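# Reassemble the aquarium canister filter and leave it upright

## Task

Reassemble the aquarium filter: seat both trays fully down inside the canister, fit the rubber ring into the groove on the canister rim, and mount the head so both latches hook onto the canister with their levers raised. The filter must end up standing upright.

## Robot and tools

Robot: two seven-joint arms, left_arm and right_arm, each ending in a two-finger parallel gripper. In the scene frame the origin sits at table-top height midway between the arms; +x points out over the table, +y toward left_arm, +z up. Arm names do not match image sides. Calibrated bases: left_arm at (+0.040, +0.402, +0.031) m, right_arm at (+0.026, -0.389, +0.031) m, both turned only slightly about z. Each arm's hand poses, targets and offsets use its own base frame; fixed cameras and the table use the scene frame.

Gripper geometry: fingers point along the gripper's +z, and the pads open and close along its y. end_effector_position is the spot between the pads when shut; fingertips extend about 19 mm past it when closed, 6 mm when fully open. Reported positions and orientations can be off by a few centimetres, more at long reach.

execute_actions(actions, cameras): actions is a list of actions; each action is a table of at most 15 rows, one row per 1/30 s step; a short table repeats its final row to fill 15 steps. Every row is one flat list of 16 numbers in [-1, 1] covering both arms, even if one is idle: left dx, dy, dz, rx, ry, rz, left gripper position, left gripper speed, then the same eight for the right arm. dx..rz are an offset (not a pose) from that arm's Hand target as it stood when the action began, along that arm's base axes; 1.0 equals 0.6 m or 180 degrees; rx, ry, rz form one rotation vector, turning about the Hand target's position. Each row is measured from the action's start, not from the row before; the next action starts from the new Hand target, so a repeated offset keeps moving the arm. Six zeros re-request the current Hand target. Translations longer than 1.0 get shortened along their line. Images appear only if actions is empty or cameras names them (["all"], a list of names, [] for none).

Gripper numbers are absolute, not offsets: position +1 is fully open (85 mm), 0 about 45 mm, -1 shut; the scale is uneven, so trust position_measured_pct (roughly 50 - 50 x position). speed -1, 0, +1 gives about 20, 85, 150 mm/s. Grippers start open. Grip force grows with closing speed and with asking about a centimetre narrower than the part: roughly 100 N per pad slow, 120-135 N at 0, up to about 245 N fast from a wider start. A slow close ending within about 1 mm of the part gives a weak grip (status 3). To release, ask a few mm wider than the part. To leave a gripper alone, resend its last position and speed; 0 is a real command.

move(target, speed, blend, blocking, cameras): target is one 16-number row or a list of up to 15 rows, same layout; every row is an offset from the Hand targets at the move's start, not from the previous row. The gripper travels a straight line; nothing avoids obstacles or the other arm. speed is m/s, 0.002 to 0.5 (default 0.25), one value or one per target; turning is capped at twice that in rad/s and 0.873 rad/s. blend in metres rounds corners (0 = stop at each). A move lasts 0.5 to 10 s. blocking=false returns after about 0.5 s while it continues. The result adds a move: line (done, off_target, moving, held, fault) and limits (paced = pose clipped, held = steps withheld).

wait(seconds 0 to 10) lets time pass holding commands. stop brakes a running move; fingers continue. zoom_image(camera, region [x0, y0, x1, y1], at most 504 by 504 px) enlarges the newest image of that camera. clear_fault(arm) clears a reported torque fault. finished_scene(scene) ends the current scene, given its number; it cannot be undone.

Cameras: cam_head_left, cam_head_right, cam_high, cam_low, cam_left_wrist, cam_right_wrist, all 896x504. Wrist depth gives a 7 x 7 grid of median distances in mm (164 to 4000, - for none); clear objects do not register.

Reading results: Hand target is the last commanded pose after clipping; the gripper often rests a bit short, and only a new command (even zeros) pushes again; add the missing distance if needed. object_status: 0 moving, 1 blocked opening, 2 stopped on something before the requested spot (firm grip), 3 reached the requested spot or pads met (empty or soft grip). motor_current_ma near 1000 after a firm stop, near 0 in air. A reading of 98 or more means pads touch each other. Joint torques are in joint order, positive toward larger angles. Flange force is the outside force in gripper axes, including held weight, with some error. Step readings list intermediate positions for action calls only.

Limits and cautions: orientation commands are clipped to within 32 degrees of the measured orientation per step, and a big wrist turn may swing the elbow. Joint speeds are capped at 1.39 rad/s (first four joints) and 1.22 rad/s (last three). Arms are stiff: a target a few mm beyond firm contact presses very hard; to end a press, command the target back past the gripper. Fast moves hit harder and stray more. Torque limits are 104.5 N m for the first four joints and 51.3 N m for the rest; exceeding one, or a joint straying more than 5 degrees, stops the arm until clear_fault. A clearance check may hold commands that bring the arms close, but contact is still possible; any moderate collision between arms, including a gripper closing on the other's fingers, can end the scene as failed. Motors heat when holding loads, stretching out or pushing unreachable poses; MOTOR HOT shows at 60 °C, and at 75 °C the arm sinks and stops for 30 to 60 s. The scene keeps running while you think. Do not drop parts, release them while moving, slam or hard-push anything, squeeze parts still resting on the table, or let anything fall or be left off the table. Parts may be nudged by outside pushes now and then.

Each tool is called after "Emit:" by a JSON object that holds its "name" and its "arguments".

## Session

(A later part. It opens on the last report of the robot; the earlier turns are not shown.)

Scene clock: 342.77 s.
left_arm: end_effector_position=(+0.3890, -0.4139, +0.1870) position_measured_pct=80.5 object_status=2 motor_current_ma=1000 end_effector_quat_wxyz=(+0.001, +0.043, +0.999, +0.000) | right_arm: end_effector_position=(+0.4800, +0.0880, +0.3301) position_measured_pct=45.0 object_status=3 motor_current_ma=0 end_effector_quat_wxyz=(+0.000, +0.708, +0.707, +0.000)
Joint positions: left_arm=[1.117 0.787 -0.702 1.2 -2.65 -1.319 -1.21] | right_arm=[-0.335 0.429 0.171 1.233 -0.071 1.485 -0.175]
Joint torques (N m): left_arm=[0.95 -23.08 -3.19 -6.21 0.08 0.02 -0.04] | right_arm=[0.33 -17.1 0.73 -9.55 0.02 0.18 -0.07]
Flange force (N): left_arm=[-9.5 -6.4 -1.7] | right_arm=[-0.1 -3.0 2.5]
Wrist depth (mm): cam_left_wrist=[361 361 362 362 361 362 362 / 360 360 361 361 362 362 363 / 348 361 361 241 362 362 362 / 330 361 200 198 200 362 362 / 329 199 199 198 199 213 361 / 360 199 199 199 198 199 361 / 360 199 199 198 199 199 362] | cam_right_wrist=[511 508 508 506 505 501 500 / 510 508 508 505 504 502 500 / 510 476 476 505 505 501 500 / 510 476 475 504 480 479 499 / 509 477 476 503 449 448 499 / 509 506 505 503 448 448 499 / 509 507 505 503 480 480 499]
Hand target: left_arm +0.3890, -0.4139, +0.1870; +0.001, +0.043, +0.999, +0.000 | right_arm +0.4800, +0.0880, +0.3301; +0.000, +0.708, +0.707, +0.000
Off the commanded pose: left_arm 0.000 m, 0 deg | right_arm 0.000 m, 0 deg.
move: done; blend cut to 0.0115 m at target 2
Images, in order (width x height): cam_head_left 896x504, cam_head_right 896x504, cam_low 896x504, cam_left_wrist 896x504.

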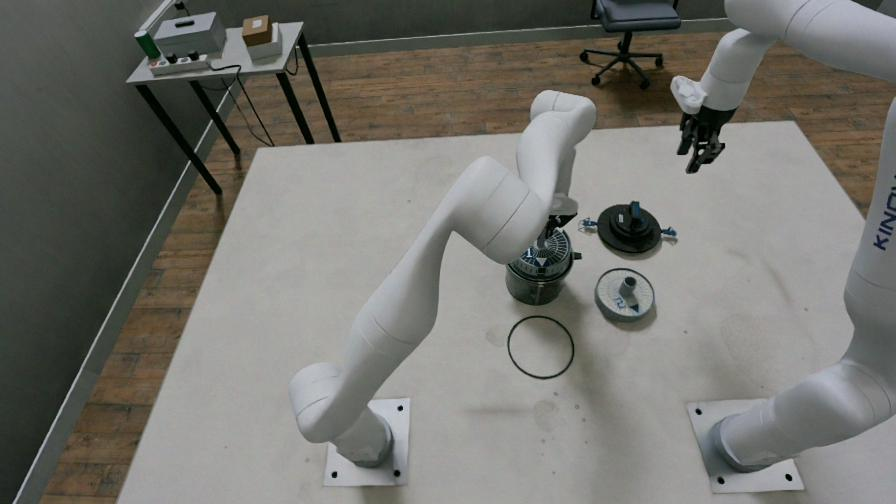

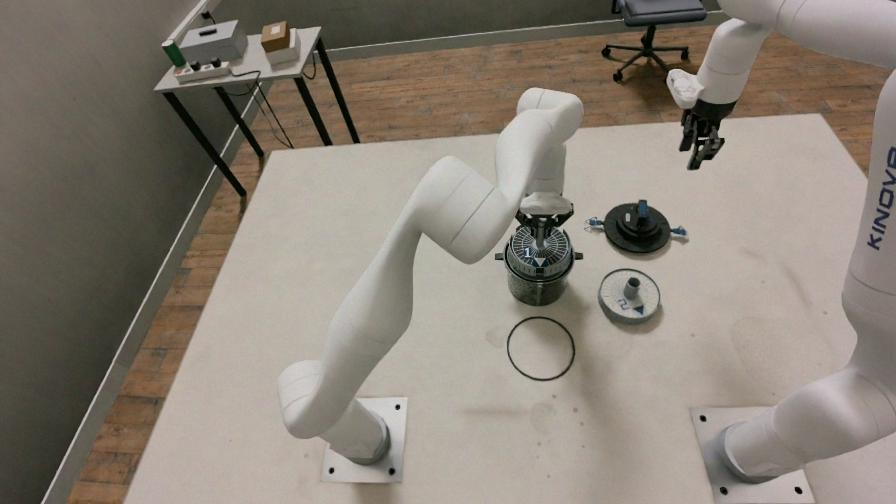

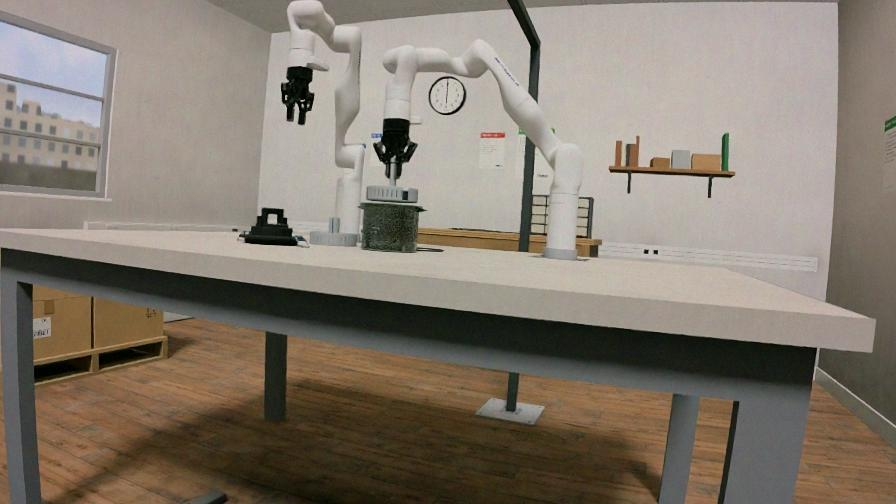

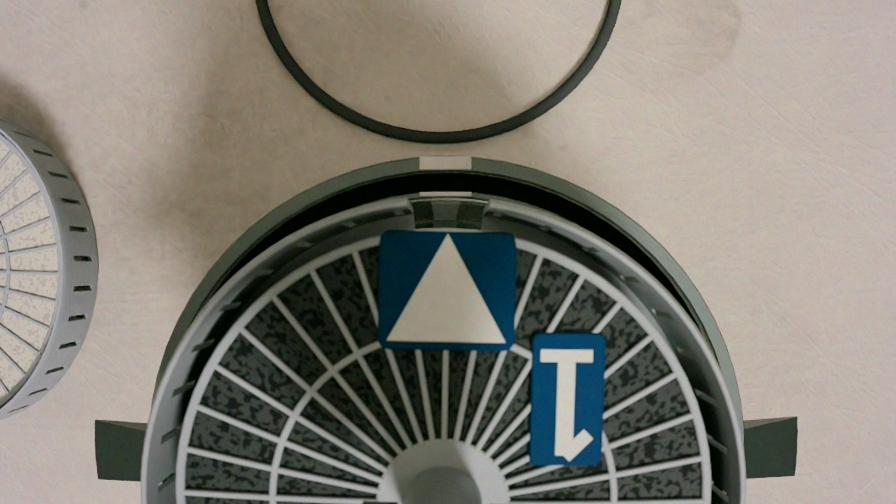

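Emit:
{"name": "move", "arguments": {"target": [[0,0,-0.04,0,0,0.0035,-0.62,-1,0,0,0,0,0,0,0.1,-1],[0,0,-0.205,0,0,0.0035,-0.62,-1,0,0,0,0,0,0,0.1,-1]], "speed": [0.03,0.05], "blend": 0.01, "cameras": ["cam_left_wrist"]}}

Scene clock: 362.67 s.
left_arm: end_effector_position=(+0.3890, -0.4139, +0.0640) position_measured_pct=80.5 object_status=2 motor_current_ma=1000 end_effector_quat_wxyz=(+0.001, +0.038, +0.999, +0.000) | right_arm: end_effector_position=(+0.4800, +0.0880, +0.3301) position_measured_pct=45.0 object_status=3 motor_current_ma=0 end_effector_quat_wxyz=(+0.000, +0.708, +0.707, +0.000)
Joint positions: left_arm=[1.107 0.93 -0.645 1.348 -2.554 -1.054 -1.278] | right_arm=[-0.335 0.429 0.171 1.233 -0.071 1.485 -0.175]
Joint torques (N m): left_arm=[0.93 -23.87 -3.5 -4.96 0.1 -0.12 -0.06] | right_arm=[0.35 -17.13 0.74 -9.54 0.02 0.2 -0.06]
Flange force (N): left_arm=[-8.7 -5.9 0.8] | right_arm=[0.0 -2.9 2.6]
Wrist depth (mm): cam_left_wrist=[239 239 239 239 240 240 240 / 238 239 - 239 239 240 239 / 238 - - 222 - - 240 / 238 238 199 198 199 - 239 / 238 199 199 198 200 199 240 / - 199 199 199 198 199 - / 238 199 199 198 198 199 239] | cam_right_wrist=[511 509 508 506 505 502 502 / 510 508 507 505 505 501 501 / 510 475 476 505 503 502 500 / 510 476 476 503 481 479 499 / 509 478 476 505 449 448 499 / 508 508 506 503 448 448 500 / 508 506 505 505 480 480 499]
Hand target: left_arm +0.3890, -0.4139, +0.0640; +0.001, +0.038, +0.999, +0.000 | right_arm +0.4800, +0.0880, +0.3301; +0.000, +0.708, +0.707, +0.000
Off the commanded pose: left_arm 0.000 m, 0 deg | right_arm 0.000 m, 0 deg.
move: done
Images, in order (width x height): cam_left_wrist 896x504.

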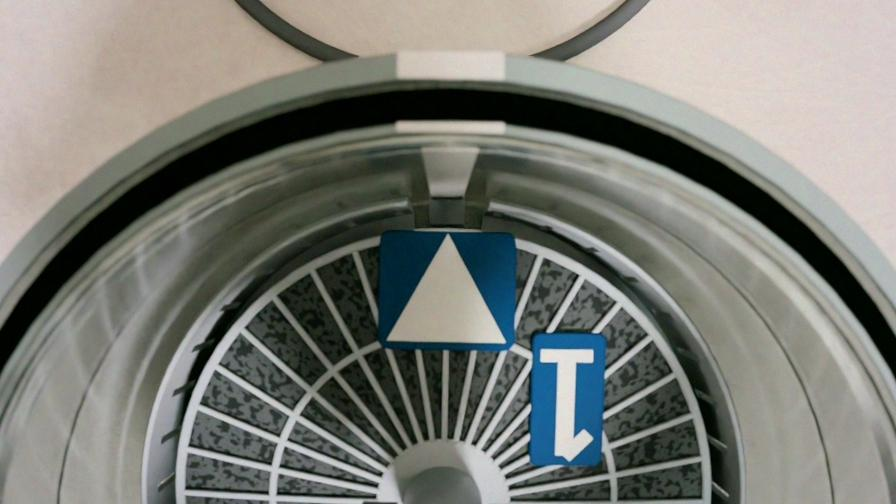

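Emit:
{"name": "move", "arguments": {"target": [[0,0,-0.0083,0,0,0,-0.62,-1,0,0,0,0,0,0,0.1,-1]], "speed": [0.02]}}

Emit:
{"name": "move", "arguments": {"target": [[0,0,-0.0025,0,0,0,-0.62,-1,0,0,0,0,0,0,0.1,-1]], "speed": [0.01]}}

Scene clock: 383.30 s.
left_arm: end_effector_position=(+0.3890, -0.4139, +0.0590) position_measured_pct=80.5 object_status=2 motor_current_ma=1000 end_effector_quat_wxyz=(+0.001, +0.038, +0.999, +0.000) | right_arm: end_effector_position=(+0.4800, +0.0880, +0.3301) position_measured_pct=45.0 object_status=3 motor_current_ma=0 end_effector_quat_wxyz=(+0.000, +0.708, +0.707, +0.000)
Joint positions: left_arm=[1.106 0.937 -0.642 1.351 -2.55 -1.045 -1.281] | right_arm=[-0.335 0.429 0.171 1.233 -0.071 1.485 -0.175]
Joint torques (N m): left_arm=[0.95 -23.94 -3.55 -4.88 0.08 -0.1 -0.02] | right_arm=[0.34 -17.13 0.67 -9.52 0.01 0.17 -0.06]
Flange force (N): left_arm=[-8.8 -5.9 1.0] | right_arm=[0.0 -2.8 2.4]
Wrist depth (mm): cam_left_wrist=[234 234 234 234 235 234 235 / 233 233 - - - 235 235 / - - - 216 - - 234 / 233 233 199 198 198 234 234 / 233 199 199 198 199 199 234 / - 199 199 199 197 199 - / 233 199 199 198 198 199 234] | cam_right_wrist=[511 509 507 507 504 503 501 / 511 508 507 505 504 503 500 / 510 475 476 506 503 501 499 / 510 476 476 505 481 479 499 / 510 477 476 503 449 448 500 / 509 507 505 505 448 448 498 / 508 507 505 504 480 479 499]
Hand target: left_arm +0.3890, -0.4139, +0.0590; +0.001, +0.038, +0.999, +0.000 | right_arm +0.4800, +0.0880, +0.3301; +0.000, +0.708, +0.707, +0.000
Off the commanded pose: left_arm 0.000 m, 0 deg | right_arm 0.000 m, 0 deg.
move: done

Scene clock: 384.00 s.
left_arm: end_effector_position=(+0.3890, -0.4139, +0.0575) position_measured_pct=80.5 object_status=2 motor_current_ma=1000 end_effector_quat_wxyz=(+0.001, +0.038, +0.999, +0.000) | right_arm: end_effector_position=(+0.4800, +0.0880, +0.3301) position_measured_pct=45.0 object_status=3 motor_current_ma=0 end_effector_quat_wxyz=(+0.000, +0.708, +0.707, +0.000)
Joint positions: left_arm=[1.106 0.939 -0.641 1.353 -2.549 -1.042 -1.282] | right_arm=[-0.335 0.429 0.171 1.233 -0.071 1.485 -0.175]
Joint torques (N m): left_arm=[1.17 -22.87 -3.11 -4.7 0.18 0.03 0.01] | right_arm=[0.37 -17.15 0.74 -9.54 0.03 0.19 -0.07]
Flange force (N): left_arm=[-8.5 -5.0 -1.1] | right_arm=[0.0 -2.8 2.5]
Wrist depth (mm): cam_left_wrist=[232 232 232 233 233 234 233 / 232 233 - - - 233 233 / - - - 215 - - 233 / 232 232 200 198 198 233 233 / 232 199 199 198 199 206 232 / - 199 199 199 198 199 - / 231 199 199 198 198 199 232] | cam_right_wrist=[510 508 508 505 505 503 501 / 512 508 505 505 503 502 501 / 510 477 476 505 503 502 499 / 509 476 476 505 482 481 500 / 509 477 476 505 449 448 500 / 510 507 506 505 449 449 500 / 508 507 505 504 480 478 499]
Hand target: left_arm +0.3890, -0.4139, +0.0575; +0.001, +0.038, +0.999, +0.000 | right_arm +0.4800, +0.0880, +0.3301; +0.000, +0.708, +0.707, +0.000
Off the commanded pose: left_arm 0.000 m, 0 deg | right_arm 0.000 m, 0 deg.
move: done

Emit:
{"name": "move", "arguments": {"target": [[0,0,-0.0015,0,0,0,-0.62,-1,0,0,0,0,0,0,0.1,-1]], "speed": [0.01], "cameras": ["cam_left_wrist"]}}

Scene clock: 388.33 s.
left_arm: end_effector_position=(+0.3890, -0.4139, +0.0567) position_measured_pct=80.5 object_status=2 motor_current_ma=1000 end_effector_quat_wxyz=(+0.001, +0.038, +0.999, +0.000) | right_arm: end_effector_position=(+0.4800, +0.0880, +0.3301) position_measured_pct=45.0 object_status=3 motor_current_ma=0 end_effector_quat_wxyz=(+0.000, +0.708, +0.707, +0.000)
Joint positions: left_arm=[1.106 0.94 -0.641 1.353 -2.548 -1.04 -1.283] | right_arm=[-0.335 0.429 0.171 1.233 -0.071 1.485 -0.175]
Joint torques (N m): left_arm=[2.02 -14.36 -0.44 -3.68 1.02 1.54 0.03] | right_arm=[0.37 -17.13 0.74 -9.54 0.05 0.2 -0.07]
Flange force (N): left_arm=[-4.6 0.7 -18.9] | right_arm=[0.0 -2.9 2.5]
Wrist depth (mm): cam_left_wrist=[232 232 232 232 233 233 233 / 232 232 - - 233 232 233 / - - - 225 - - - / 232 232 199 198 198 232 233 / 231 199 199 197 199 206 232 / - 199 199 199 198 199 - / 231 199 199 198 199 199 232] | cam_right_wrist=[510 509 508 506 504 502 502 / 510 507 507 506 504 503 501 / 510 477 476 505 503 500 500 / 509 475 476 505 483 479 500 / 510 477 476 503 450 449 497 / 509 508 505 504 448 448 499 / 507 508 506 504 479 479 500]
Hand target: left_arm +0.3890, -0.4139, +0.0566; +0.001, +0.038, +0.999, +0.000 | right_arm +0.4800, +0.0880, +0.3301; +0.000, +0.708, +0.707, +0.000
Off the commanded pose: left_arm 0.000 m, 0 deg | right_arm 0.000 m, 0 deg.
move: done
Images, in order (width x height): cam_left_wrist 896x504.

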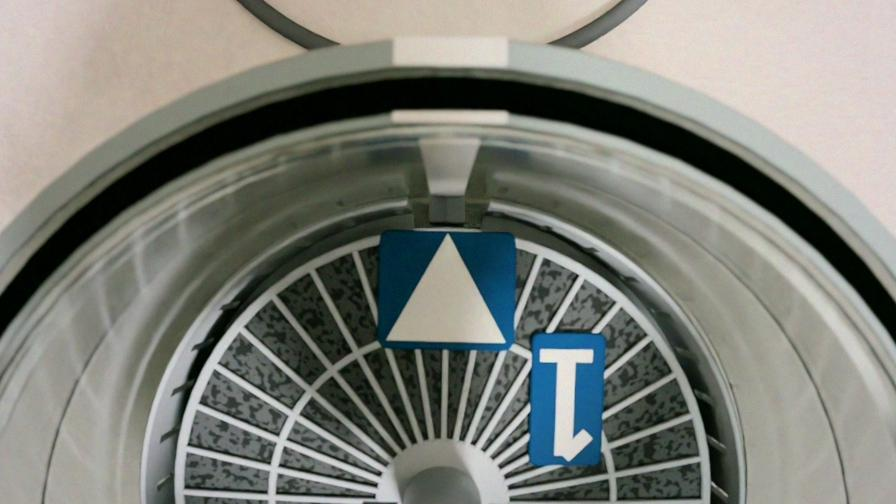

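Emit:
{"name": "move", "arguments": {"target": [0,0,0,0,0,0,-0.25,-1,0,0,0,0,0,0,0.1,-1], "speed": [0.02]}}

Emit:
{"name": "move", "arguments": {"target": [[0,0,0.05,0,0,0,-0.25,-1,0,0,0,0,0,0,0.1,-1],[0.0915,0,0.4,0,0,0,-0.25,-1,0,0,0,0,0,0,0.1,-1]], "speed": [0.05,0.15], "blend": 0.01, "cameras": ["cam_left_wrist","cam_low"]}}

Scene clock: 395.73 s.
left_arm: end_effector_position=(+0.3890, -0.4139, +0.0566) position_measured_pct=62.3 object_status=0 motor_current_ma=0 end_effector_quat_wxyz=(+0.001, +0.038, +0.999, +0.000) | right_arm: end_effector_position=(+0.4800, +0.0880, +0.3301) position_measured_pct=45.0 object_status=3 motor_current_ma=0 end_effector_quat_wxyz=(+0.000, +0.708, +0.707, +0.000)
Joint positions: left_arm=[1.106 0.94 -0.641 1.353 -2.548 -1.04 -1.283] | right_arm=[-0.335 0.429 0.171 1.233 -0.071 1.485 -0.175]
Joint torques (N m): left_arm=[0.95 -23.25 -3.32 -4.57 0.09 -0.12 -0.02] | right_arm=[0.36 -17.14 0.71 -9.55 0.02 0.18 -0.08]
Flange force (N): left_arm=[-8.8 -5.8 -0.3] | right_arm=[-0.1 -2.9 2.5]
Wrist depth (mm): cam_left_wrist=[231 232 231 232 232 232 232 / 231 231 - - - 232 232 / - - - 190 - - - / 231 231 199 197 198 232 232 / 231 198 198 197 198 199 232 / - 198 198 198 197 199 - / 231 198 198 197 198 198 231] | cam_right_wrist=[511 509 508 506 504 502 501 / 511 507 505 505 504 501 500 / 510 476 477 505 503 502 500 / 510 476 474 505 480 479 500 / 508 477 477 504 449 448 499 / 508 506 507 505 449 448 500 / 508 507 505 504 479 479 498]
Hand target: left_arm +0.3890, -0.4139, +0.0566; +0.001, +0.038, +0.999, +0.000 | right_arm +0.4800, +0.0880, +0.3301; +0.000, +0.708, +0.707, +0.000
Off the commanded pose: left_arm 0.000 m, 0 deg | right_arm 0.000 m, 0 deg.
move: done

Scene clock: 398.33 s.
left_arm: end_effector_position=(+0.4439, -0.4139, +0.2966) position_measured_pct=62.3 object_status=3 motor_current_ma=0 end_effector_quat_wxyz=(+0.001, +0.038, +0.999, +0.000) | right_arm: end_effector_position=(+0.4800, +0.0880, +0.3301) position_measured_pct=45.0 object_status=3 motor_current_ma=0 end_effector_quat_wxyz=(+0.000, +0.708, +0.707, +0.000)
Joint positions: left_arm=[0.932 0.823 -0.685 0.719 -2.654 -1.707 -1.148] | right_arm=[-0.335 0.429 0.171 1.233 -0.071 1.485 -0.175]
Joint torques (N m): left_arm=[0.88 -24.26 -1.93 -6.23 0.09 -0.05 -0.02] | right_arm=[0.35 -17.11 0.73 -9.53 0.01 0.19 -0.06]
Flange force (N): left_arm=[-13.1 -8.7 -6.8] | right_arm=[0.0 -2.9 2.5]
Wrist depth (mm): cam_left_wrist=[469 469 471 472 471 472 472 / 438 469 471 463 471 471 469 / 438 470 436 435 436 470 470 / 438 459 436 437 436 471 470 / 468 469 438 437 437 470 470 / 468 468 468 437 471 469 470 / 445 469 468 469 469 468 470] | cam_right_wrist=[511 509 508 505 505 503 500 / 510 510 506 507 503 502 500 / 510 477 477 506 503 502 500 / 509 476 476 506 480 481 501 / 510 477 476 503 449 447 499 / 509 507 507 503 448 448 499 / 507 508 506 503 481 480 499]
Hand target: left_arm +0.4439, -0.4139, +0.2966; +0.001, +0.038, +0.999, +0.000 | right_arm +0.4800, +0.0880, +0.3301; +0.000, +0.708, +0.707, +0.000
Off the commanded pose: left_arm 0.000 m, 0 deg | right_arm 0.000 m, 0 deg.
move: done
Images, in order (width x height): cam_low 896x504, cam_left_wrist 896x504.

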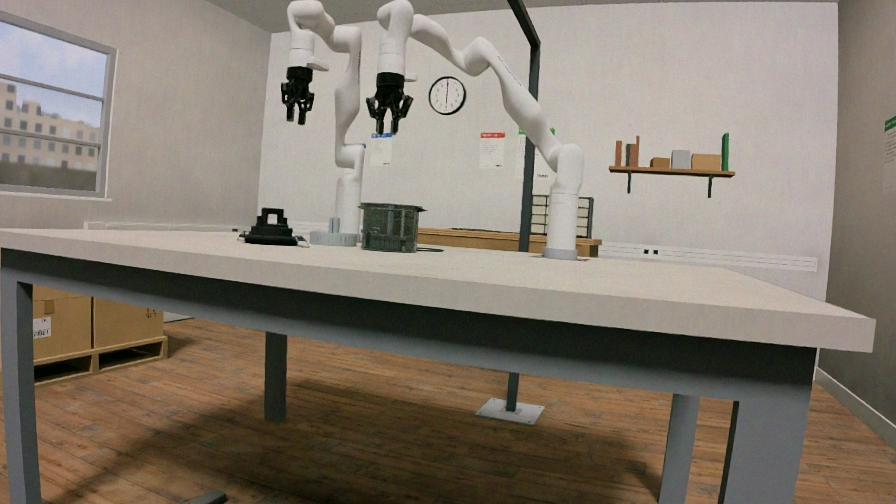

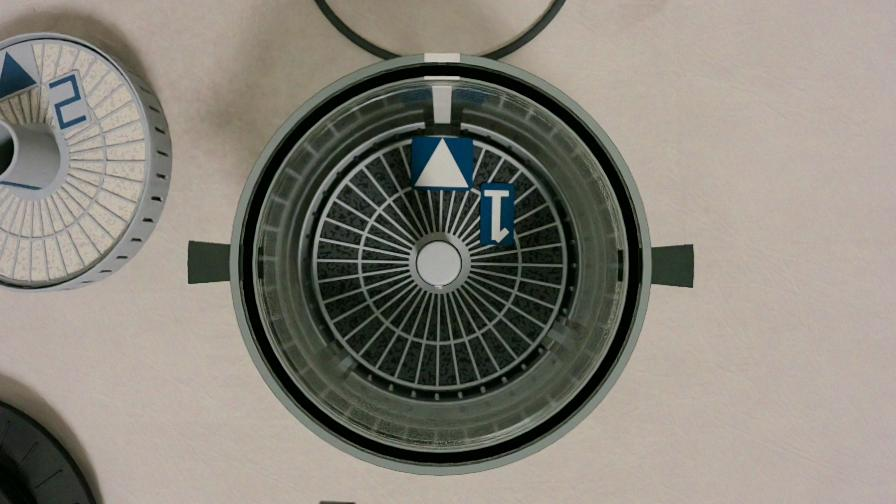

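Emit:
{"name": "move", "arguments": {"target": [-0.0732,0.4898,0.0557,0,0,0.0242,-0.25,-1,-0.2033,0.035,-0.1835,0,0,0,0.1,-1], "speed": 0.2, "cameras": ["cam_right_wrist"]}}

Scene clock: 425.60 s.
left_arm: end_effector_position=(+0.4000, -0.1200, +0.3300) position_measured_pct=62.3 object_status=3 motor_current_ma=0 end_effector_quat_wxyz=(+0.001, +0.000, +1.000, +0.000) | right_arm: end_effector_position=(+0.3580, +0.1090, +0.2200) position_measured_pct=45.0 object_status=3 motor_current_ma=0 end_effector_quat_wxyz=(+0.000, +0.708, +0.707, +0.000)
Joint positions: left_arm=[0.845 0.352 -0.873 1.455 -2.872 -1.457 -1.597] | right_arm=[-0.463 0.249 0.125 1.864 -0.036 1.031 -0.324]
Joint torques (N m): left_arm=[1.06 -13.89 -1.77 -6.89 0.06 -0.13 -0.15] | right_arm=[0.41 -12.46 0.31 -8.48 0.04 0.29 -0.06]
Flange force (N): left_arm=[-9.3 -0.5 -4.6] | right_arm=[-0.2 -2.8 2.5]
Wrist depth (mm): cam_left_wrist=[505 503 507 506 507 505 507 / 506 504 505 503 506 506 506 / 503 503 505 505 504 505 507 / 503 504 504 503 504 504 504 / 502 503 506 507 505 505 505 / 504 502 504 505 503 503 503 / 504 503 502 503 503 502 505] | cam_right_wrist=[400 399 398 397 395 393 392 / 400 399 398 365 395 394 393 / 400 398 366 364 364 393 391 / 399 398 365 366 363 393 391 / 399 397 365 365 364 393 370 / 398 397 396 364 393 393 369 / 399 398 396 395 393 392 370]
Hand target: left_arm +0.4000, -0.1200, +0.3300; +0.001, +0.000, +1.000, +0.000 | right_arm +0.3580, +0.1090, +0.2200; +0.000, +0.708, +0.707, +0.000
Off the commanded pose: left_arm 0.000 m, 0 deg | right_arm 0.000 m, 0 deg.
move: done
Images, in order (width x height): cam_right_wrist 896x504.

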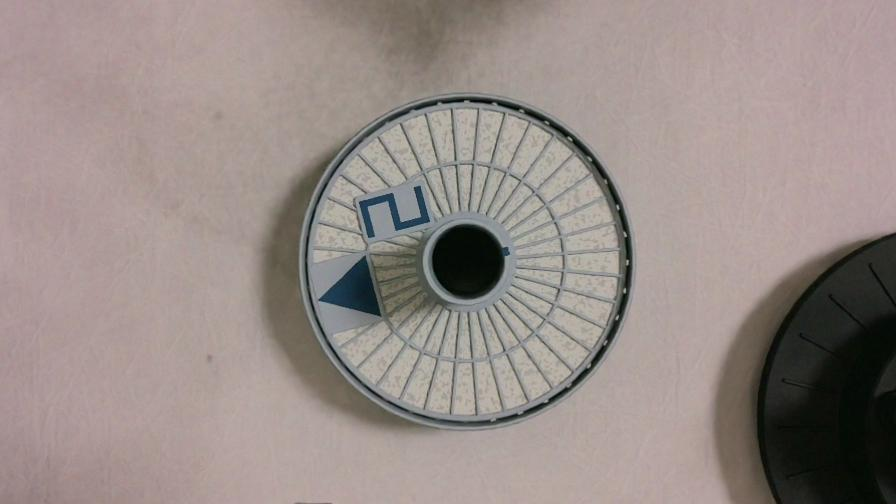

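Emit:
{"name": "move", "arguments": {"target": [[0,0,0,0,0,0,-0.25,-1,0.0015,0.0923,-0.1667,0,0,0,0.2,-1],[0,0,0,0,0,0,-0.25,-1,0.0015,0.0923,-0.3283,0,0,0,0.2,-1]], "speed": [0.2,0.07], "cameras": ["cam_right_wrist","cam_head_left"]}}

Scene clock: 441.03 s.
left_arm: end_effector_position=(+0.4000, -0.1200, +0.3300) position_measured_pct=62.3 object_status=3 motor_current_ma=0 end_effector_quat_wxyz=(+0.001, +0.000, +1.000, +0.000) | right_arm: end_effector_position=(+0.3589, +0.1643, +0.0230) position_measured_pct=39.8 object_status=3 motor_current_ma=0 end_effector_quat_wxyz=(+0.000, +0.708, +0.707, +0.000)
Joint positions: left_arm=[0.845 0.352 -0.873 1.455 -2.872 -1.457 -1.597] | right_arm=[-0.53 0.66 0.053 2.035 -0.076 0.448 -0.421]
Joint torques (N m): left_arm=[0.91 -13.75 -1.71 -6.84 0.09 -0.13 -0.02] | right_arm=[0.38 -16.31 0.49 -4.68 0.07 0.06 -0.05]
Flange force (N): left_arm=[-8.8 -0.4 -4.7] | right_arm=[-0.2 -2.9 0.9]
Wrist depth (mm): cam_left_wrist=[505 505 505 505 504 507 507 / 505 505 506 507 505 504 505 / 504 503 505 503 506 507 503 / 503 505 505 506 504 507 506 / 504 505 502 503 504 504 505 / 504 504 502 503 503 504 505 / 504 502 503 503 505 502 503] | cam_right_wrist=[202 201 200 200 199 198 198 / 202 201 200 200 199 198 197 / 201 201 200 199 199 198 198 / 201 200 169 169 168 198 197 / 201 169 169 168 168 168 197 / 201 169 167 168 168 167 197 / 201 169 167 167 168 167 167]
Hand target: left_arm +0.4000, -0.1200, +0.3300; +0.001, +0.000, +1.000, +0.000 | right_arm +0.3589, +0.1643, +0.0230; +0.000, +0.708, +0.707, +0.000
Off the commanded pose: left_arm 0.000 m, 0 deg | right_arm 0.000 m, 0 deg.
move: done
Images, in order (width x height): cam_head_left 896x504, cam_right_wrist 896x504.

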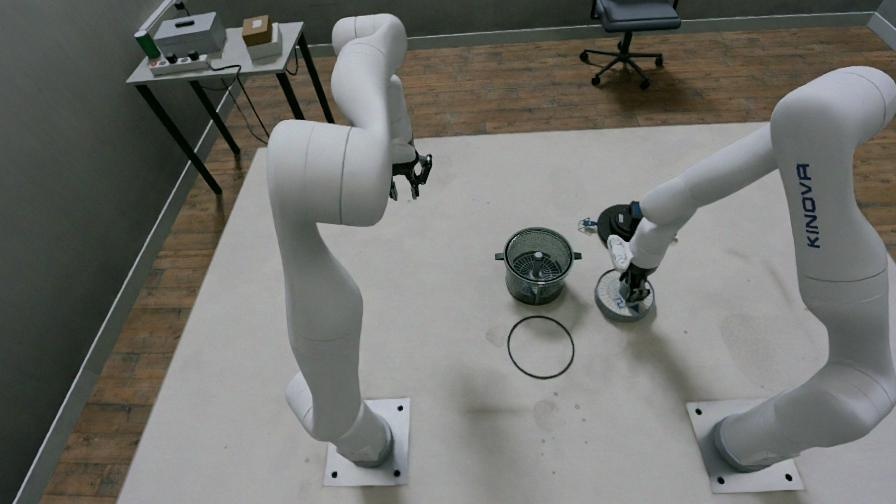

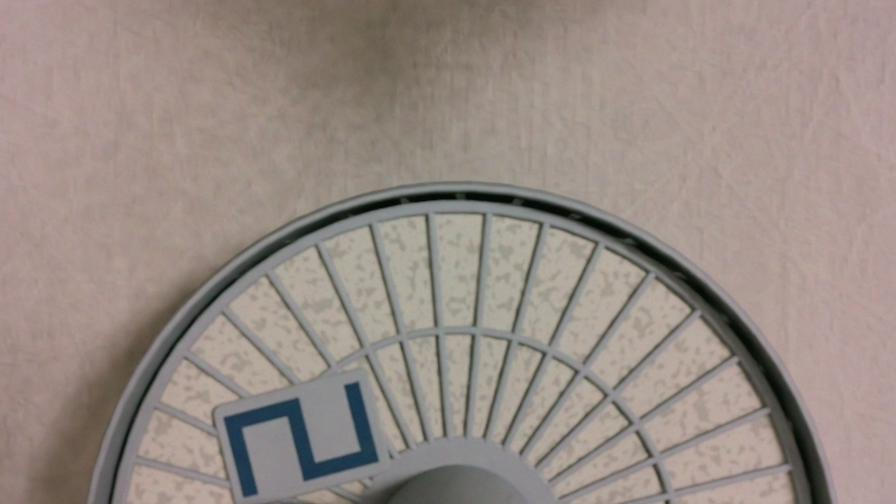

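Emit:
{"name": "move", "arguments": {"target": [0,0,0,0,0,0,-0.25,-1,0,0,0,0,0,0,-0.3,-1], "speed": 0.05}}

Emit:
{"name": "move", "arguments": {"target": [0,0,0,0,0,0,-0.25,-1,0,0,0.05,0,0,0,-0.3,-1], "speed": 0.05}}

Scene clock: 447.40 s.
left_arm: end_effector_position=(+0.4000, -0.1200, +0.3300) position_measured_pct=62.3 object_status=3 motor_current_ma=0 end_effector_quat_wxyz=(+0.001, +0.000, +1.000, +0.000) | right_arm: end_effector_position=(+0.3589, +0.1643, +0.0230) position_measured_pct=64.1 object_status=0 motor_current_ma=990 end_effector_quat_wxyz=(+0.000, +0.708, +0.707, +0.000)
Joint positions: left_arm=[0.845 0.352 -0.873 1.455 -2.872 -1.457 -1.597] | right_arm=[-0.53 0.66 0.053 2.035 -0.076 0.448 -0.421]
Joint torques (N m): left_arm=[0.95 -13.79 -1.68 -6.79 0.09 -0.1 -0.02] | right_arm=[0.26 -10.67 0.15 -5.61 -0.01 -1.55 -0.03]
Flange force (N): left_arm=[-9.2 -0.4 -4.9] | right_arm=[-3.0 -8.3 -16.9]
Wrist depth (mm): cam_left_wrist=[504 505 506 507 508 506 506 / 505 505 504 504 506 507 505 / 506 504 504 505 507 505 505 / 504 504 505 502 504 505 506 / 502 504 503 502 504 505 503 / 500 505 505 505 502 503 506 / 502 502 504 503 502 503 505] | cam_right_wrist=[202 201 200 200 199 198 198 / 201 201 200 200 199 198 198 / 201 201 200 199 199 198 197 / 201 201 169 169 168 198 197 / 201 169 169 168 168 168 197 / 201 169 168 168 168 167 197 / 201 169 167 167 167 167 167]
Hand target: left_arm +0.4000, -0.1200, +0.3300; +0.001, +0.000, +1.000, +0.000 | right_arm +0.3589, +0.1644, +0.0230; +0.000, +0.708, +0.707, +0.000
Off the commanded pose: left_arm 0.000 m, 0 deg | right_arm 0.000 m, 0 deg.
move: done

Scene clock: 448.37 s.
left_arm: end_effector_position=(+0.4000, -0.1200, +0.3300) position_measured_pct=62.3 object_status=3 motor_current_ma=0 end_effector_quat_wxyz=(+0.001, +0.000, +1.000, +0.000) | right_arm: end_effector_position=(+0.3589, +0.1643, +0.0530) position_measured_pct=64.5 object_status=2 motor_current_ma=1000 end_effector_quat_wxyz=(+0.000, +0.708, +0.707, +0.000)
Joint positions: left_arm=[0.845 0.352 -0.873 1.455 -2.872 -1.457 -1.597] | right_arm=[-0.538 0.59 0.064 2.019 -0.07 0.534 -0.426]
Joint torques (N m): left_arm=[0.96 -13.77 -1.65 -6.81 0.07 -0.11 -0.05] | right_arm=[0.34 -16.02 0.49 -5.49 0.06 0.23 -0.07]
Flange force (N): left_arm=[-9.1 -0.4 -4.9] | right_arm=[-0.6 -3.2 2.1]
Wrist depth (mm): cam_left_wrist=[505 505 506 505 506 506 507 / 505 503 505 505 505 505 507 / 505 504 505 505 506 502 505 / 504 505 504 505 507 505 505 / 503 504 503 506 503 505 505 / 502 504 504 505 503 503 503 / 504 504 502 504 503 505 503] | cam_right_wrist=[231 231 230 230 229 228 227 / 231 231 230 229 229 228 227 / 231 231 230 229 228 227 227 / 231 231 169 169 168 227 227 / 231 170 169 168 168 168 227 / 231 169 168 168 168 167 227 / 231 169 167 168 168 167 167]
Hand target: left_arm +0.4000, -0.1200, +0.3300; +0.001, +0.000, +1.000, +0.000 | right_arm +0.3589, +0.1643, +0.0530; +0.000, +0.708, +0.707, +0.000
Off the commanded pose: left_arm 0.000 m, 0 deg | right_arm 0.000 m, 0 deg.
move: done

Emit:
{"name": "move", "arguments": {"target": [[0,0,0,0,0,0,-0.25,-1,0,0,0.2283,0,0,0,-0.3,-1],[0,0,0,0,0,0,-0.25,-1,0.1077,0.3592,0.2283,0,0,-0.1044,-0.3,-1],[0,0,0,0,0,0,-0.25,-1,0.1077,0.3592,0.1708,0,0,-0.1044,-0.3,-1]], "speed": [0.12,0.12,0.05], "blend": 0.02, "cameras": ["cam_head_left","cam_right_wrist"]}}

Scene clock: 464.30 s.
left_arm: end_effector_position=(+0.4000, -0.1200, +0.3300) position_measured_pct=62.3 object_status=3 motor_current_ma=0 end_effector_quat_wxyz=(+0.001, +0.000, +1.000, +0.000) | right_arm: end_effector_position=(+0.4235, +0.3799, +0.1555) position_measured_pct=64.5 object_status=2 motor_current_ma=1000 end_effector_quat_wxyz=(+0.000, +0.813, +0.582, +0.000)
Joint positions: left_arm=[0.845 0.352 -0.873 1.455 -2.872 -1.457 -1.597] | right_arm=[-0.843 0.738 0.13 1.266 -0.096 1.143 -1.036]
Joint torques (N m): left_arm=[0.93 -13.74 -1.67 -6.8 0.08 -0.14 -0.04] | right_arm=[0.34 -22.28 1.01 -9.34 0.07 -0.01 -0.1]
Flange force (N): left_arm=[-8.9 -0.4 -4.8] | right_arm=[-3.3 -2.3 2.6]
Wrist depth (mm): cam_left_wrist=[504 505 505 505 505 507 505 / 505 505 505 505 505 509 507 / 502 503 503 504 504 505 507 / 504 504 504 504 503 504 506 / 504 502 504 504 505 505 504 / 504 502 502 503 503 503 506 / 500 503 504 503 504 503 502] | cam_right_wrist=[334 333 332 330 329 329 327 / 333 333 215 331 329 328 327 / 333 332 210 210 209 328 327 / 333 333 169 169 168 208 327 / 333 170 169 168 168 167 327 / 333 169 168 169 168 168 167 / 333 169 167 168 168 167 167]
Hand target: left_arm +0.4000, -0.1200, +0.3300; +0.001, +0.000, +1.000, +0.000 | right_arm +0.4235, +0.3799, +0.1555; +0.000, +0.813, +0.582, +0.000
Off the commanded pose: left_arm 0.000 m, 0 deg | right_arm 0.000 m, 0 deg.
move: done; blend cut to 0.0172 m at target 2
Images, in order (width x height): cam_head_left 896x504, cam_right_wrist 896x504.

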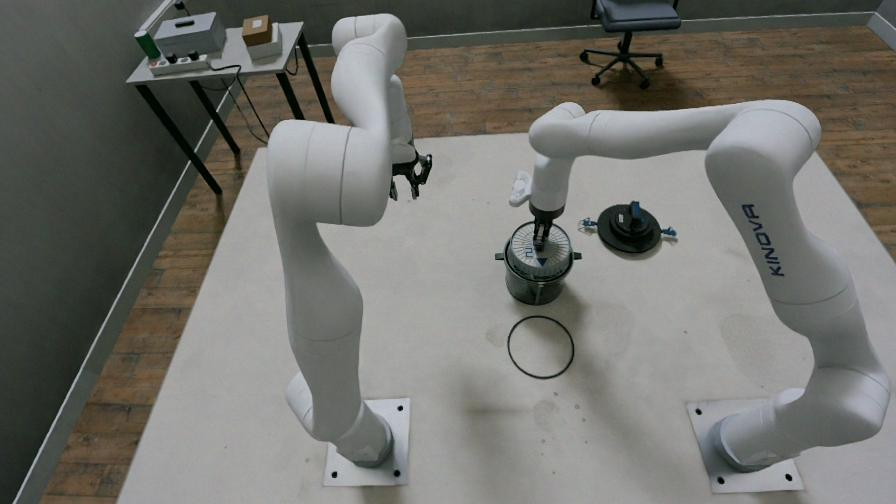

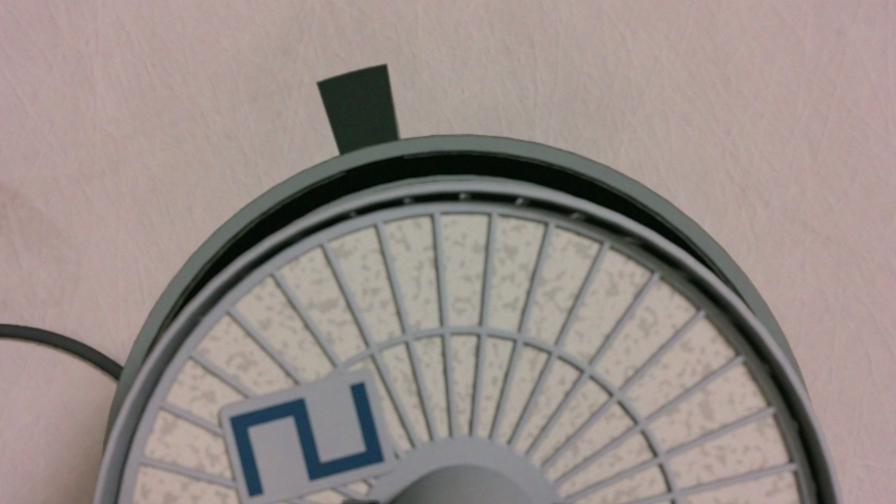

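Emit:
{"name": "zoom_image", "arguments": {"camera": "cam_right_wrist", "region": [80, 100, 480, 480]}}

Emit:
{"name": "zoom_image", "arguments": {"camera": "cam_right_wrist", "region": [450, 100, 850, 480]}}

Scaled by 1.260 from the camera's 896x504 image, which has a finer 1280x720 frame.

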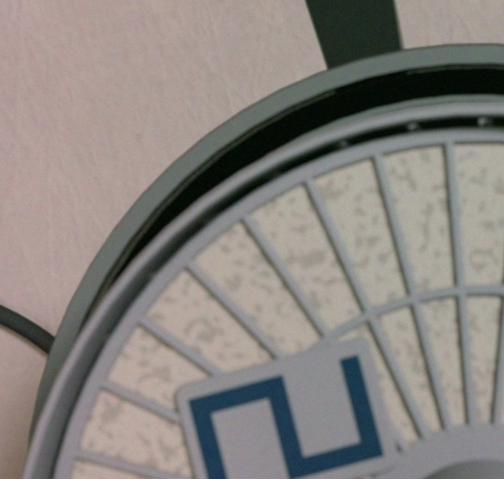

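Scaled by 1.260 from the camera's 896x504 image, which has a finer 1280x720 frame.

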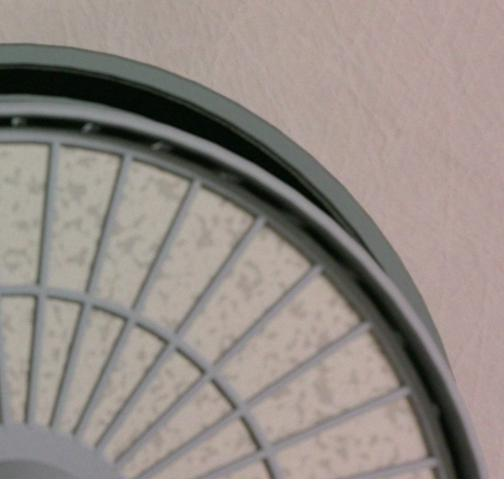

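Emit:
{"name": "move", "arguments": {"target": [[0,0,0,0,0,0,-0.25,-1,-0.0017,0.0013,-0.02,0,0,0,-0.3,-1],[0,0,0,0,0,0,-0.25,-1,-0.0017,0.0013,-0.1342,0,0,0,-0.3,-1]], "speed": [0.03,0.04], "blend": 0.005, "cameras": ["cam_right_wrist"]}}

Scene clock: 489.87 s.
left_arm: end_effector_position=(+0.4000, -0.1200, +0.3300) position_measured_pct=62.3 object_status=3 motor_current_ma=0 end_effector_quat_wxyz=(+0.001, +0.000, +1.000, +0.000) | right_arm: end_effector_position=(+0.4225, +0.3806, +0.0750) position_measured_pct=64.5 object_status=2 motor_current_ma=1000 end_effector_quat_wxyz=(+0.000, +0.813, +0.582, +0.000)
Joint positions: left_arm=[0.845 0.352 -0.873 1.455 -2.872 -1.457 -1.597] | right_arm=[-0.84 0.836 0.116 1.356 -0.106 0.955 -1.029]
Joint torques (N m): left_arm=[0.95 -13.74 -1.66 -6.78 0.07 -0.11 -0.03] | right_arm=[0.36 -22.86 1.12 -8.29 0.04 0.02 -0.06]
Flange force (N): left_arm=[-9.1 -0.4 -4.9] | right_arm=[-2.5 -2.0 2.0]
Wrist depth (mm): cam_left_wrist=[502 506 504 505 506 507 505 / 502 505 505 505 506 505 506 / 504 504 504 504 505 505 507 / 503 504 504 504 505 503 506 / 502 505 505 505 505 503 504 / 502 503 503 505 505 505 505 / 503 500 502 503 504 502 505] | cam_right_wrist=[252 - 251 250 249 249 248 / 252 - - - 249 248 247 / 252 - - 250 - - 247 / 252 252 169 169 168 248 248 / 252 169 169 168 168 168 247 / 252 169 168 169 168 168 167 / 252 169 167 167 168 167 167]
Hand target: left_arm +0.4000, -0.1200, +0.3300; +0.001, +0.000, +1.000, +0.000 | right_arm +0.4225, +0.3806, +0.0750; +0.000, +0.813, +0.582, +0.000
Off the commanded pose: left_arm 0.000 m, 0 deg | right_arm 0.000 m, 0 deg.
move: done
Images, in order (width x height): cam_right_wrist 896x504.

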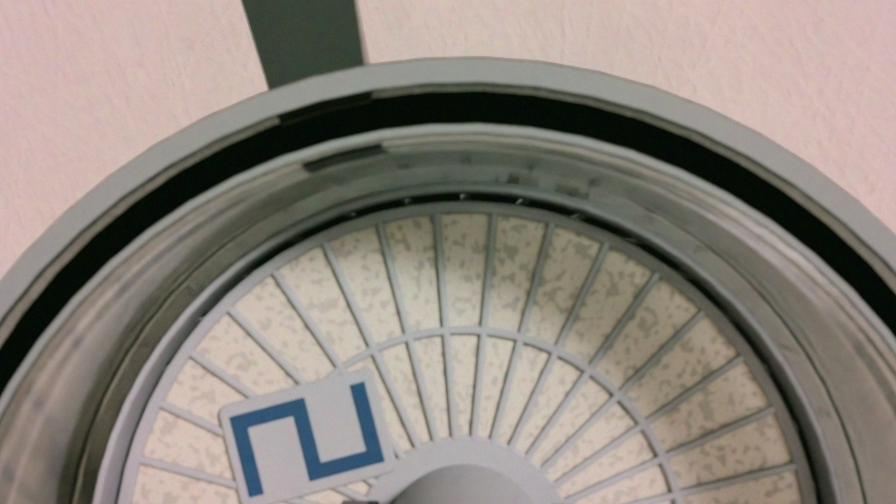

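Good. Continue lowering to contact.

Emit:
{"name": "move", "arguments": {"target": [[0,0,0,0,0,0,-0.25,-1,0,0,-0.0142,0,0,0,-0.3,-1]], "speed": [0.02]}}

Emit:
{"name": "move", "arguments": {"target": [[0,0,0,0,0,0,-0.25,-1,0,0,-0.0025,0,0,0,-0.3,-1]], "speed": [0.01]}}

Scene clock: 496.07 s.
left_arm: end_effector_position=(+0.4000, -0.1200, +0.3300) position_measured_pct=62.3 object_status=3 motor_current_ma=0 end_effector_quat_wxyz=(+0.001, +0.000, +1.000, +0.000) | right_arm: end_effector_position=(+0.4225, +0.3807, +0.0665) position_measured_pct=64.5 object_status=2 motor_current_ma=1000 end_effector_quat_wxyz=(+0.000, +0.813, +0.582, +0.000)
Joint positions: left_arm=[0.845 0.352 -0.873 1.455 -2.872 -1.457 -1.597] | right_arm=[-0.839 0.849 0.115 1.362 -0.107 0.936 -1.028]
Joint torques (N m): left_arm=[0.96 -13.75 -1.67 -6.83 0.09 -0.12 -0.01] | right_arm=[0.35 -23.08 1.1 -8.05 0.04 0.15 -0.07]
Flange force (N): left_arm=[-9.0 -0.3 -4.8] | right_arm=[-2.0 -1.7 2.3]
Wrist depth (mm): cam_left_wrist=[506 507 506 507 507 505 506 / 503 505 506 506 504 508 507 / 506 504 504 505 503 505 504 / 502 505 504 505 503 503 504 / 501 505 506 503 502 505 508 / 500 503 504 505 505 504 503 / 501 502 501 503 505 504 503] | cam_right_wrist=[244 - 242 241 241 240 239 / 243 - - - 241 240 239 / 244 - - 241 - - - / 243 - 169 169 168 - 239 / 244 169 169 168 168 168 239 / 243 169 167 168 168 168 167 / - 170 167 168 168 167 167]
Hand target: left_arm +0.4000, -0.1200, +0.3300; +0.001, +0.000, +1.000, +0.000 | right_arm +0.4225, +0.3807, +0.0665; +0.000, +0.813, +0.582, +0.000
Off the commanded pose: left_arm 0.000 m, 0 deg | right_arm 0.000 m, 0 deg.
move: done

Scene clock: 496.77 s.
left_arm: end_effector_position=(+0.4000, -0.1200, +0.3300) position_measured_pct=62.3 object_status=3 motor_current_ma=0 end_effector_quat_wxyz=(+0.001, +0.000, +1.000, +0.000) | right_arm: end_effector_position=(+0.4225, +0.3807, +0.0650) position_measured_pct=64.5 object_status=2 motor_current_ma=1000 end_effector_quat_wxyz=(+0.000, +0.813, +0.582, +0.000)
Joint positions: left_arm=[0.845 0.352 -0.873 1.455 -2.872 -1.457 -1.597] | right_arm=[-0.839 0.851 0.115 1.364 -0.107 0.933 -1.028]
Joint torques (N m): left_arm=[0.98 -13.75 -1.68 -6.78 0.06 -0.12 -0.01] | right_arm=[0.37 -16.34 0.72 -7.64 0 -1.7 -0.08]
Flange force (N): left_arm=[-9.2 -0.3 -4.9] | right_arm=[-8.1 -5.1 -11.8]
Wrist depth (mm): cam_left_wrist=[507 505 508 505 505 507 506 / 505 505 505 504 506 506 506 / 502 505 506 505 505 504 507 / 503 503 505 505 507 508 505 / 505 505 505 504 506 506 504 / 502 503 502 504 503 503 504 / 501 503 502 502 502 503 505] | cam_right_wrist=[243 - 241 240 240 239 238 / 243 - - - 240 239 238 / 243 - - 240 - - - / 242 - 169 168 168 238 238 / 242 169 169 168 168 167 238 / 243 169 167 168 168 167 166 / 238 169 167 167 168 167 167]
Hand target: left_arm +0.4000, -0.1200, +0.3300; +0.001, +0.000, +1.000, +0.000 | right_arm +0.4225, +0.3806, +0.0650; +0.000, +0.813, +0.582, +0.000
Off the commanded pose: left_arm 0.000 m, 0 deg | right_arm 0.000 m, 0 deg.
move: done

Emit:
{"name": "move", "arguments": {"target": [[0,0,0,0,0,0,-0.25,-1,0,0,-0.0005,0,0,0,-0.3,-1]], "speed": [0.01]}}

Emit:
{"name": "move", "arguments": {"target": [[0,0,0,0,0,0,-0.25,-1,0,0,0,0,0,0,0.0,-1]], "speed": [0.01]}}

Emit:
{"name": "move", "arguments": {"target": [[0,0,0,0,0,0,-0.25,-1,0,0,0.05,0,0,0,0.0,-1],[0,0,0,0,0,0,-0.25,-1,-0.029,-0.085,0.36,0,0,0,0.0,-1]], "speed": [0.05,0.15], "blend": 0.01, "cameras": ["cam_right_wrist","cam_low"]}}

Scene clock: 508.90 s.
left_arm: end_effector_position=(+0.4000, -0.1200, +0.3300) position_measured_pct=62.3 object_status=3 motor_current_ma=0 end_effector_quat_wxyz=(+0.001, +0.000, +1.000, +0.000) | right_arm: end_effector_position=(+0.4225, +0.3806, +0.0647) position_measured_pct=64.5 object_status=2 motor_current_ma=1000 end_effector_quat_wxyz=(+0.000, +0.813, +0.582, +0.000)
Joint positions: left_arm=[0.845 0.352 -0.873 1.455 -2.872 -1.457 -1.597] | right_arm=[-0.839 0.851 0.115 1.364 -0.108 0.933 -1.028]
Joint torques (N m): left_arm=[0.95 -13.75 -1.68 -6.8 0.08 -0.09 -0.03] | right_arm=[0.47 -10.78 0.47 -7.24 0 -3.37 -0.07]
Flange force (N): left_arm=[-9.1 -0.4 -4.9] | right_arm=[-12.4 -7.7 -23.8]
Wrist depth (mm): cam_left_wrist=[507 505 506 505 506 505 507 / 504 505 507 506 506 506 507 / 504 506 505 505 507 504 505 / 504 505 503 503 505 506 504 / 504 505 504 503 501 504 505 / 502 502 502 504 504 503 504 / 504 499 503 500 503 503 505] | cam_right_wrist=[243 - 241 240 240 239 238 / 243 - - - 240 239 238 / 243 - - 240 - - - / 242 - 169 168 168 239 238 / 243 169 169 168 168 167 238 / 242 169 167 168 168 167 166 / 238 169 167 167 168 167 167]
Hand target: left_arm +0.4000, -0.1200, +0.3300; +0.001, +0.000, +1.000, +0.000 | right_arm +0.4225, +0.3806, +0.0647; +0.000, +0.813, +0.582, +0.000
Off the commanded pose: left_arm 0.000 m, 0 deg | right_arm 0.000 m, 0 deg.
move: done

Scene clock: 509.80 s.
left_arm: end_effector_position=(+0.4000, -0.1200, +0.3300) position_measured_pct=62.3 object_status=3 motor_current_ma=0 end_effector_quat_wxyz=(+0.001, +0.000, +1.000, +0.000) | right_arm: end_effector_position=(+0.4225, +0.3806, +0.0647) position_measured_pct=49.8 object_status=0 motor_current_ma=0 end_effector_quat_wxyz=(+0.000, +0.813, +0.582, +0.000)
Joint positions: left_arm=[0.845 0.352 -0.873 1.455 -2.872 -1.457 -1.597] | right_arm=[-0.839 0.851 0.115 1.364 -0.108 0.933 -1.028]
Joint torques (N m): left_arm=[0.94 -13.75 -1.66 -6.79 0.05 -0.12 -0.01] | right_arm=[0.37 -22.31 1.02 -7.83 0.08 0.14 -0.09]
Flange force (N): left_arm=[-9.1 -0.4 -4.9] | right_arm=[-2.5 -2.0 1.0]
Wrist depth (mm): cam_left_wrist=[507 506 505 505 507 507 505 / 505 506 505 505 506 507 505 / 507 501 505 505 505 504 505 / 504 503 506 504 503 503 504 / 501 503 505 504 506 504 505 / 502 506 504 503 502 505 504 / 503 500 502 504 503 503 503] | cam_right_wrist=[242 - - 240 239 238 237 / 242 - - - 239 238 238 / - - - 239 - - - / 242 - 168 168 167 238 237 / 242 169 168 168 167 167 237 / 242 169 167 168 167 167 165 / 168 169 167 167 167 167 166]
Hand target: left_arm +0.4000, -0.1200, +0.3300; +0.001, +0.000, +1.000, +0.000 | right_arm +0.4225, +0.3806, +0.0647; +0.000, +0.813, +0.582, +0.000
Off the commanded pose: left_arm 0.000 m, 0 deg | right_arm 0.000 m, 0 deg.
move: done

Scene clock: 512.10 s.
left_arm: end_effector_position=(+0.4000, -0.1200, +0.3300) position_measured_pct=62.3 object_status=3 motor_current_ma=0 end_effector_quat_wxyz=(+0.001, +0.000, +1.000, +0.000) | right_arm: end_effector_position=(+0.4051, +0.3297, +0.2806) position_measured_pct=49.8 object_status=3 motor_current_ma=0 end_effector_quat_wxyz=(+0.000, +0.813, +0.582, +0.000)
Joint positions: left_arm=[0.845 0.352 -0.873 1.455 -2.872 -1.457 -1.597] | right_arm=[-0.815 0.532 0.15 1.225 -0.077 1.39 -1.001]
Joint torques (N m): left_arm=[0.96 -13.77 -1.69 -6.8 0.07 -0.12 -0.03] | right_arm=[0.35 -19.09 0.78 -9.47 0.04 0.29 -0.06]
Flange force (N): left_arm=[-9.1 -0.4 -4.8] | right_arm=[-2.2 -2.0 2.8]
Wrist depth (mm): cam_left_wrist=[504 507 505 507 507 507 508 / 505 503 504 506 505 505 505 / 502 502 505 505 507 505 503 / 503 504 503 505 504 505 503 / 504 502 502 501 504 504 505 / 503 502 503 505 503 505 507 / 502 502 506 502 503 504 503] | cam_right_wrist=[459 459 457 335 454 453 451 / 460 459 457 383 376 452 452 / 460 457 385 384 382 452 450 / 459 458 383 382 383 452 451 / 460 457 383 383 382 451 451 / 459 457 455 384 381 451 450 / 458 459 456 335 452 451 450]
Hand target: left_arm +0.4000, -0.1200, +0.3300; +0.001, +0.000, +1.000, +0.000 | right_arm +0.4051, +0.3297, +0.2807; +0.000, +0.813, +0.582, +0.000
Off the commanded pose: left_arm 0.000 m, 0 deg | right_arm 0.000 m, 0 deg.
move: done
Images, in order (width x height): cam_low 896x504, cam_right_wrist 896x504.

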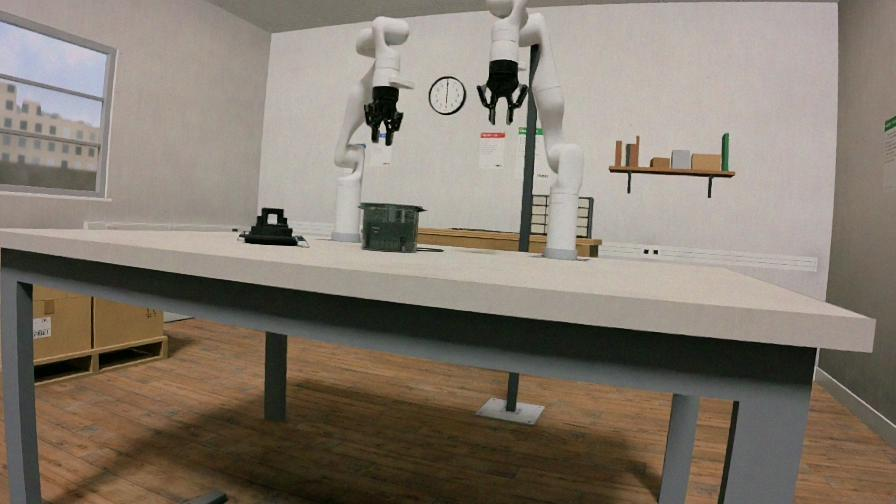

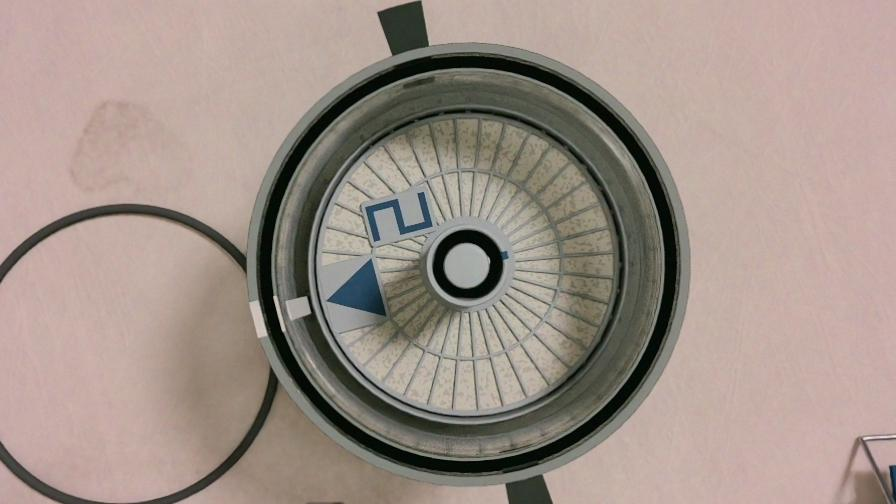

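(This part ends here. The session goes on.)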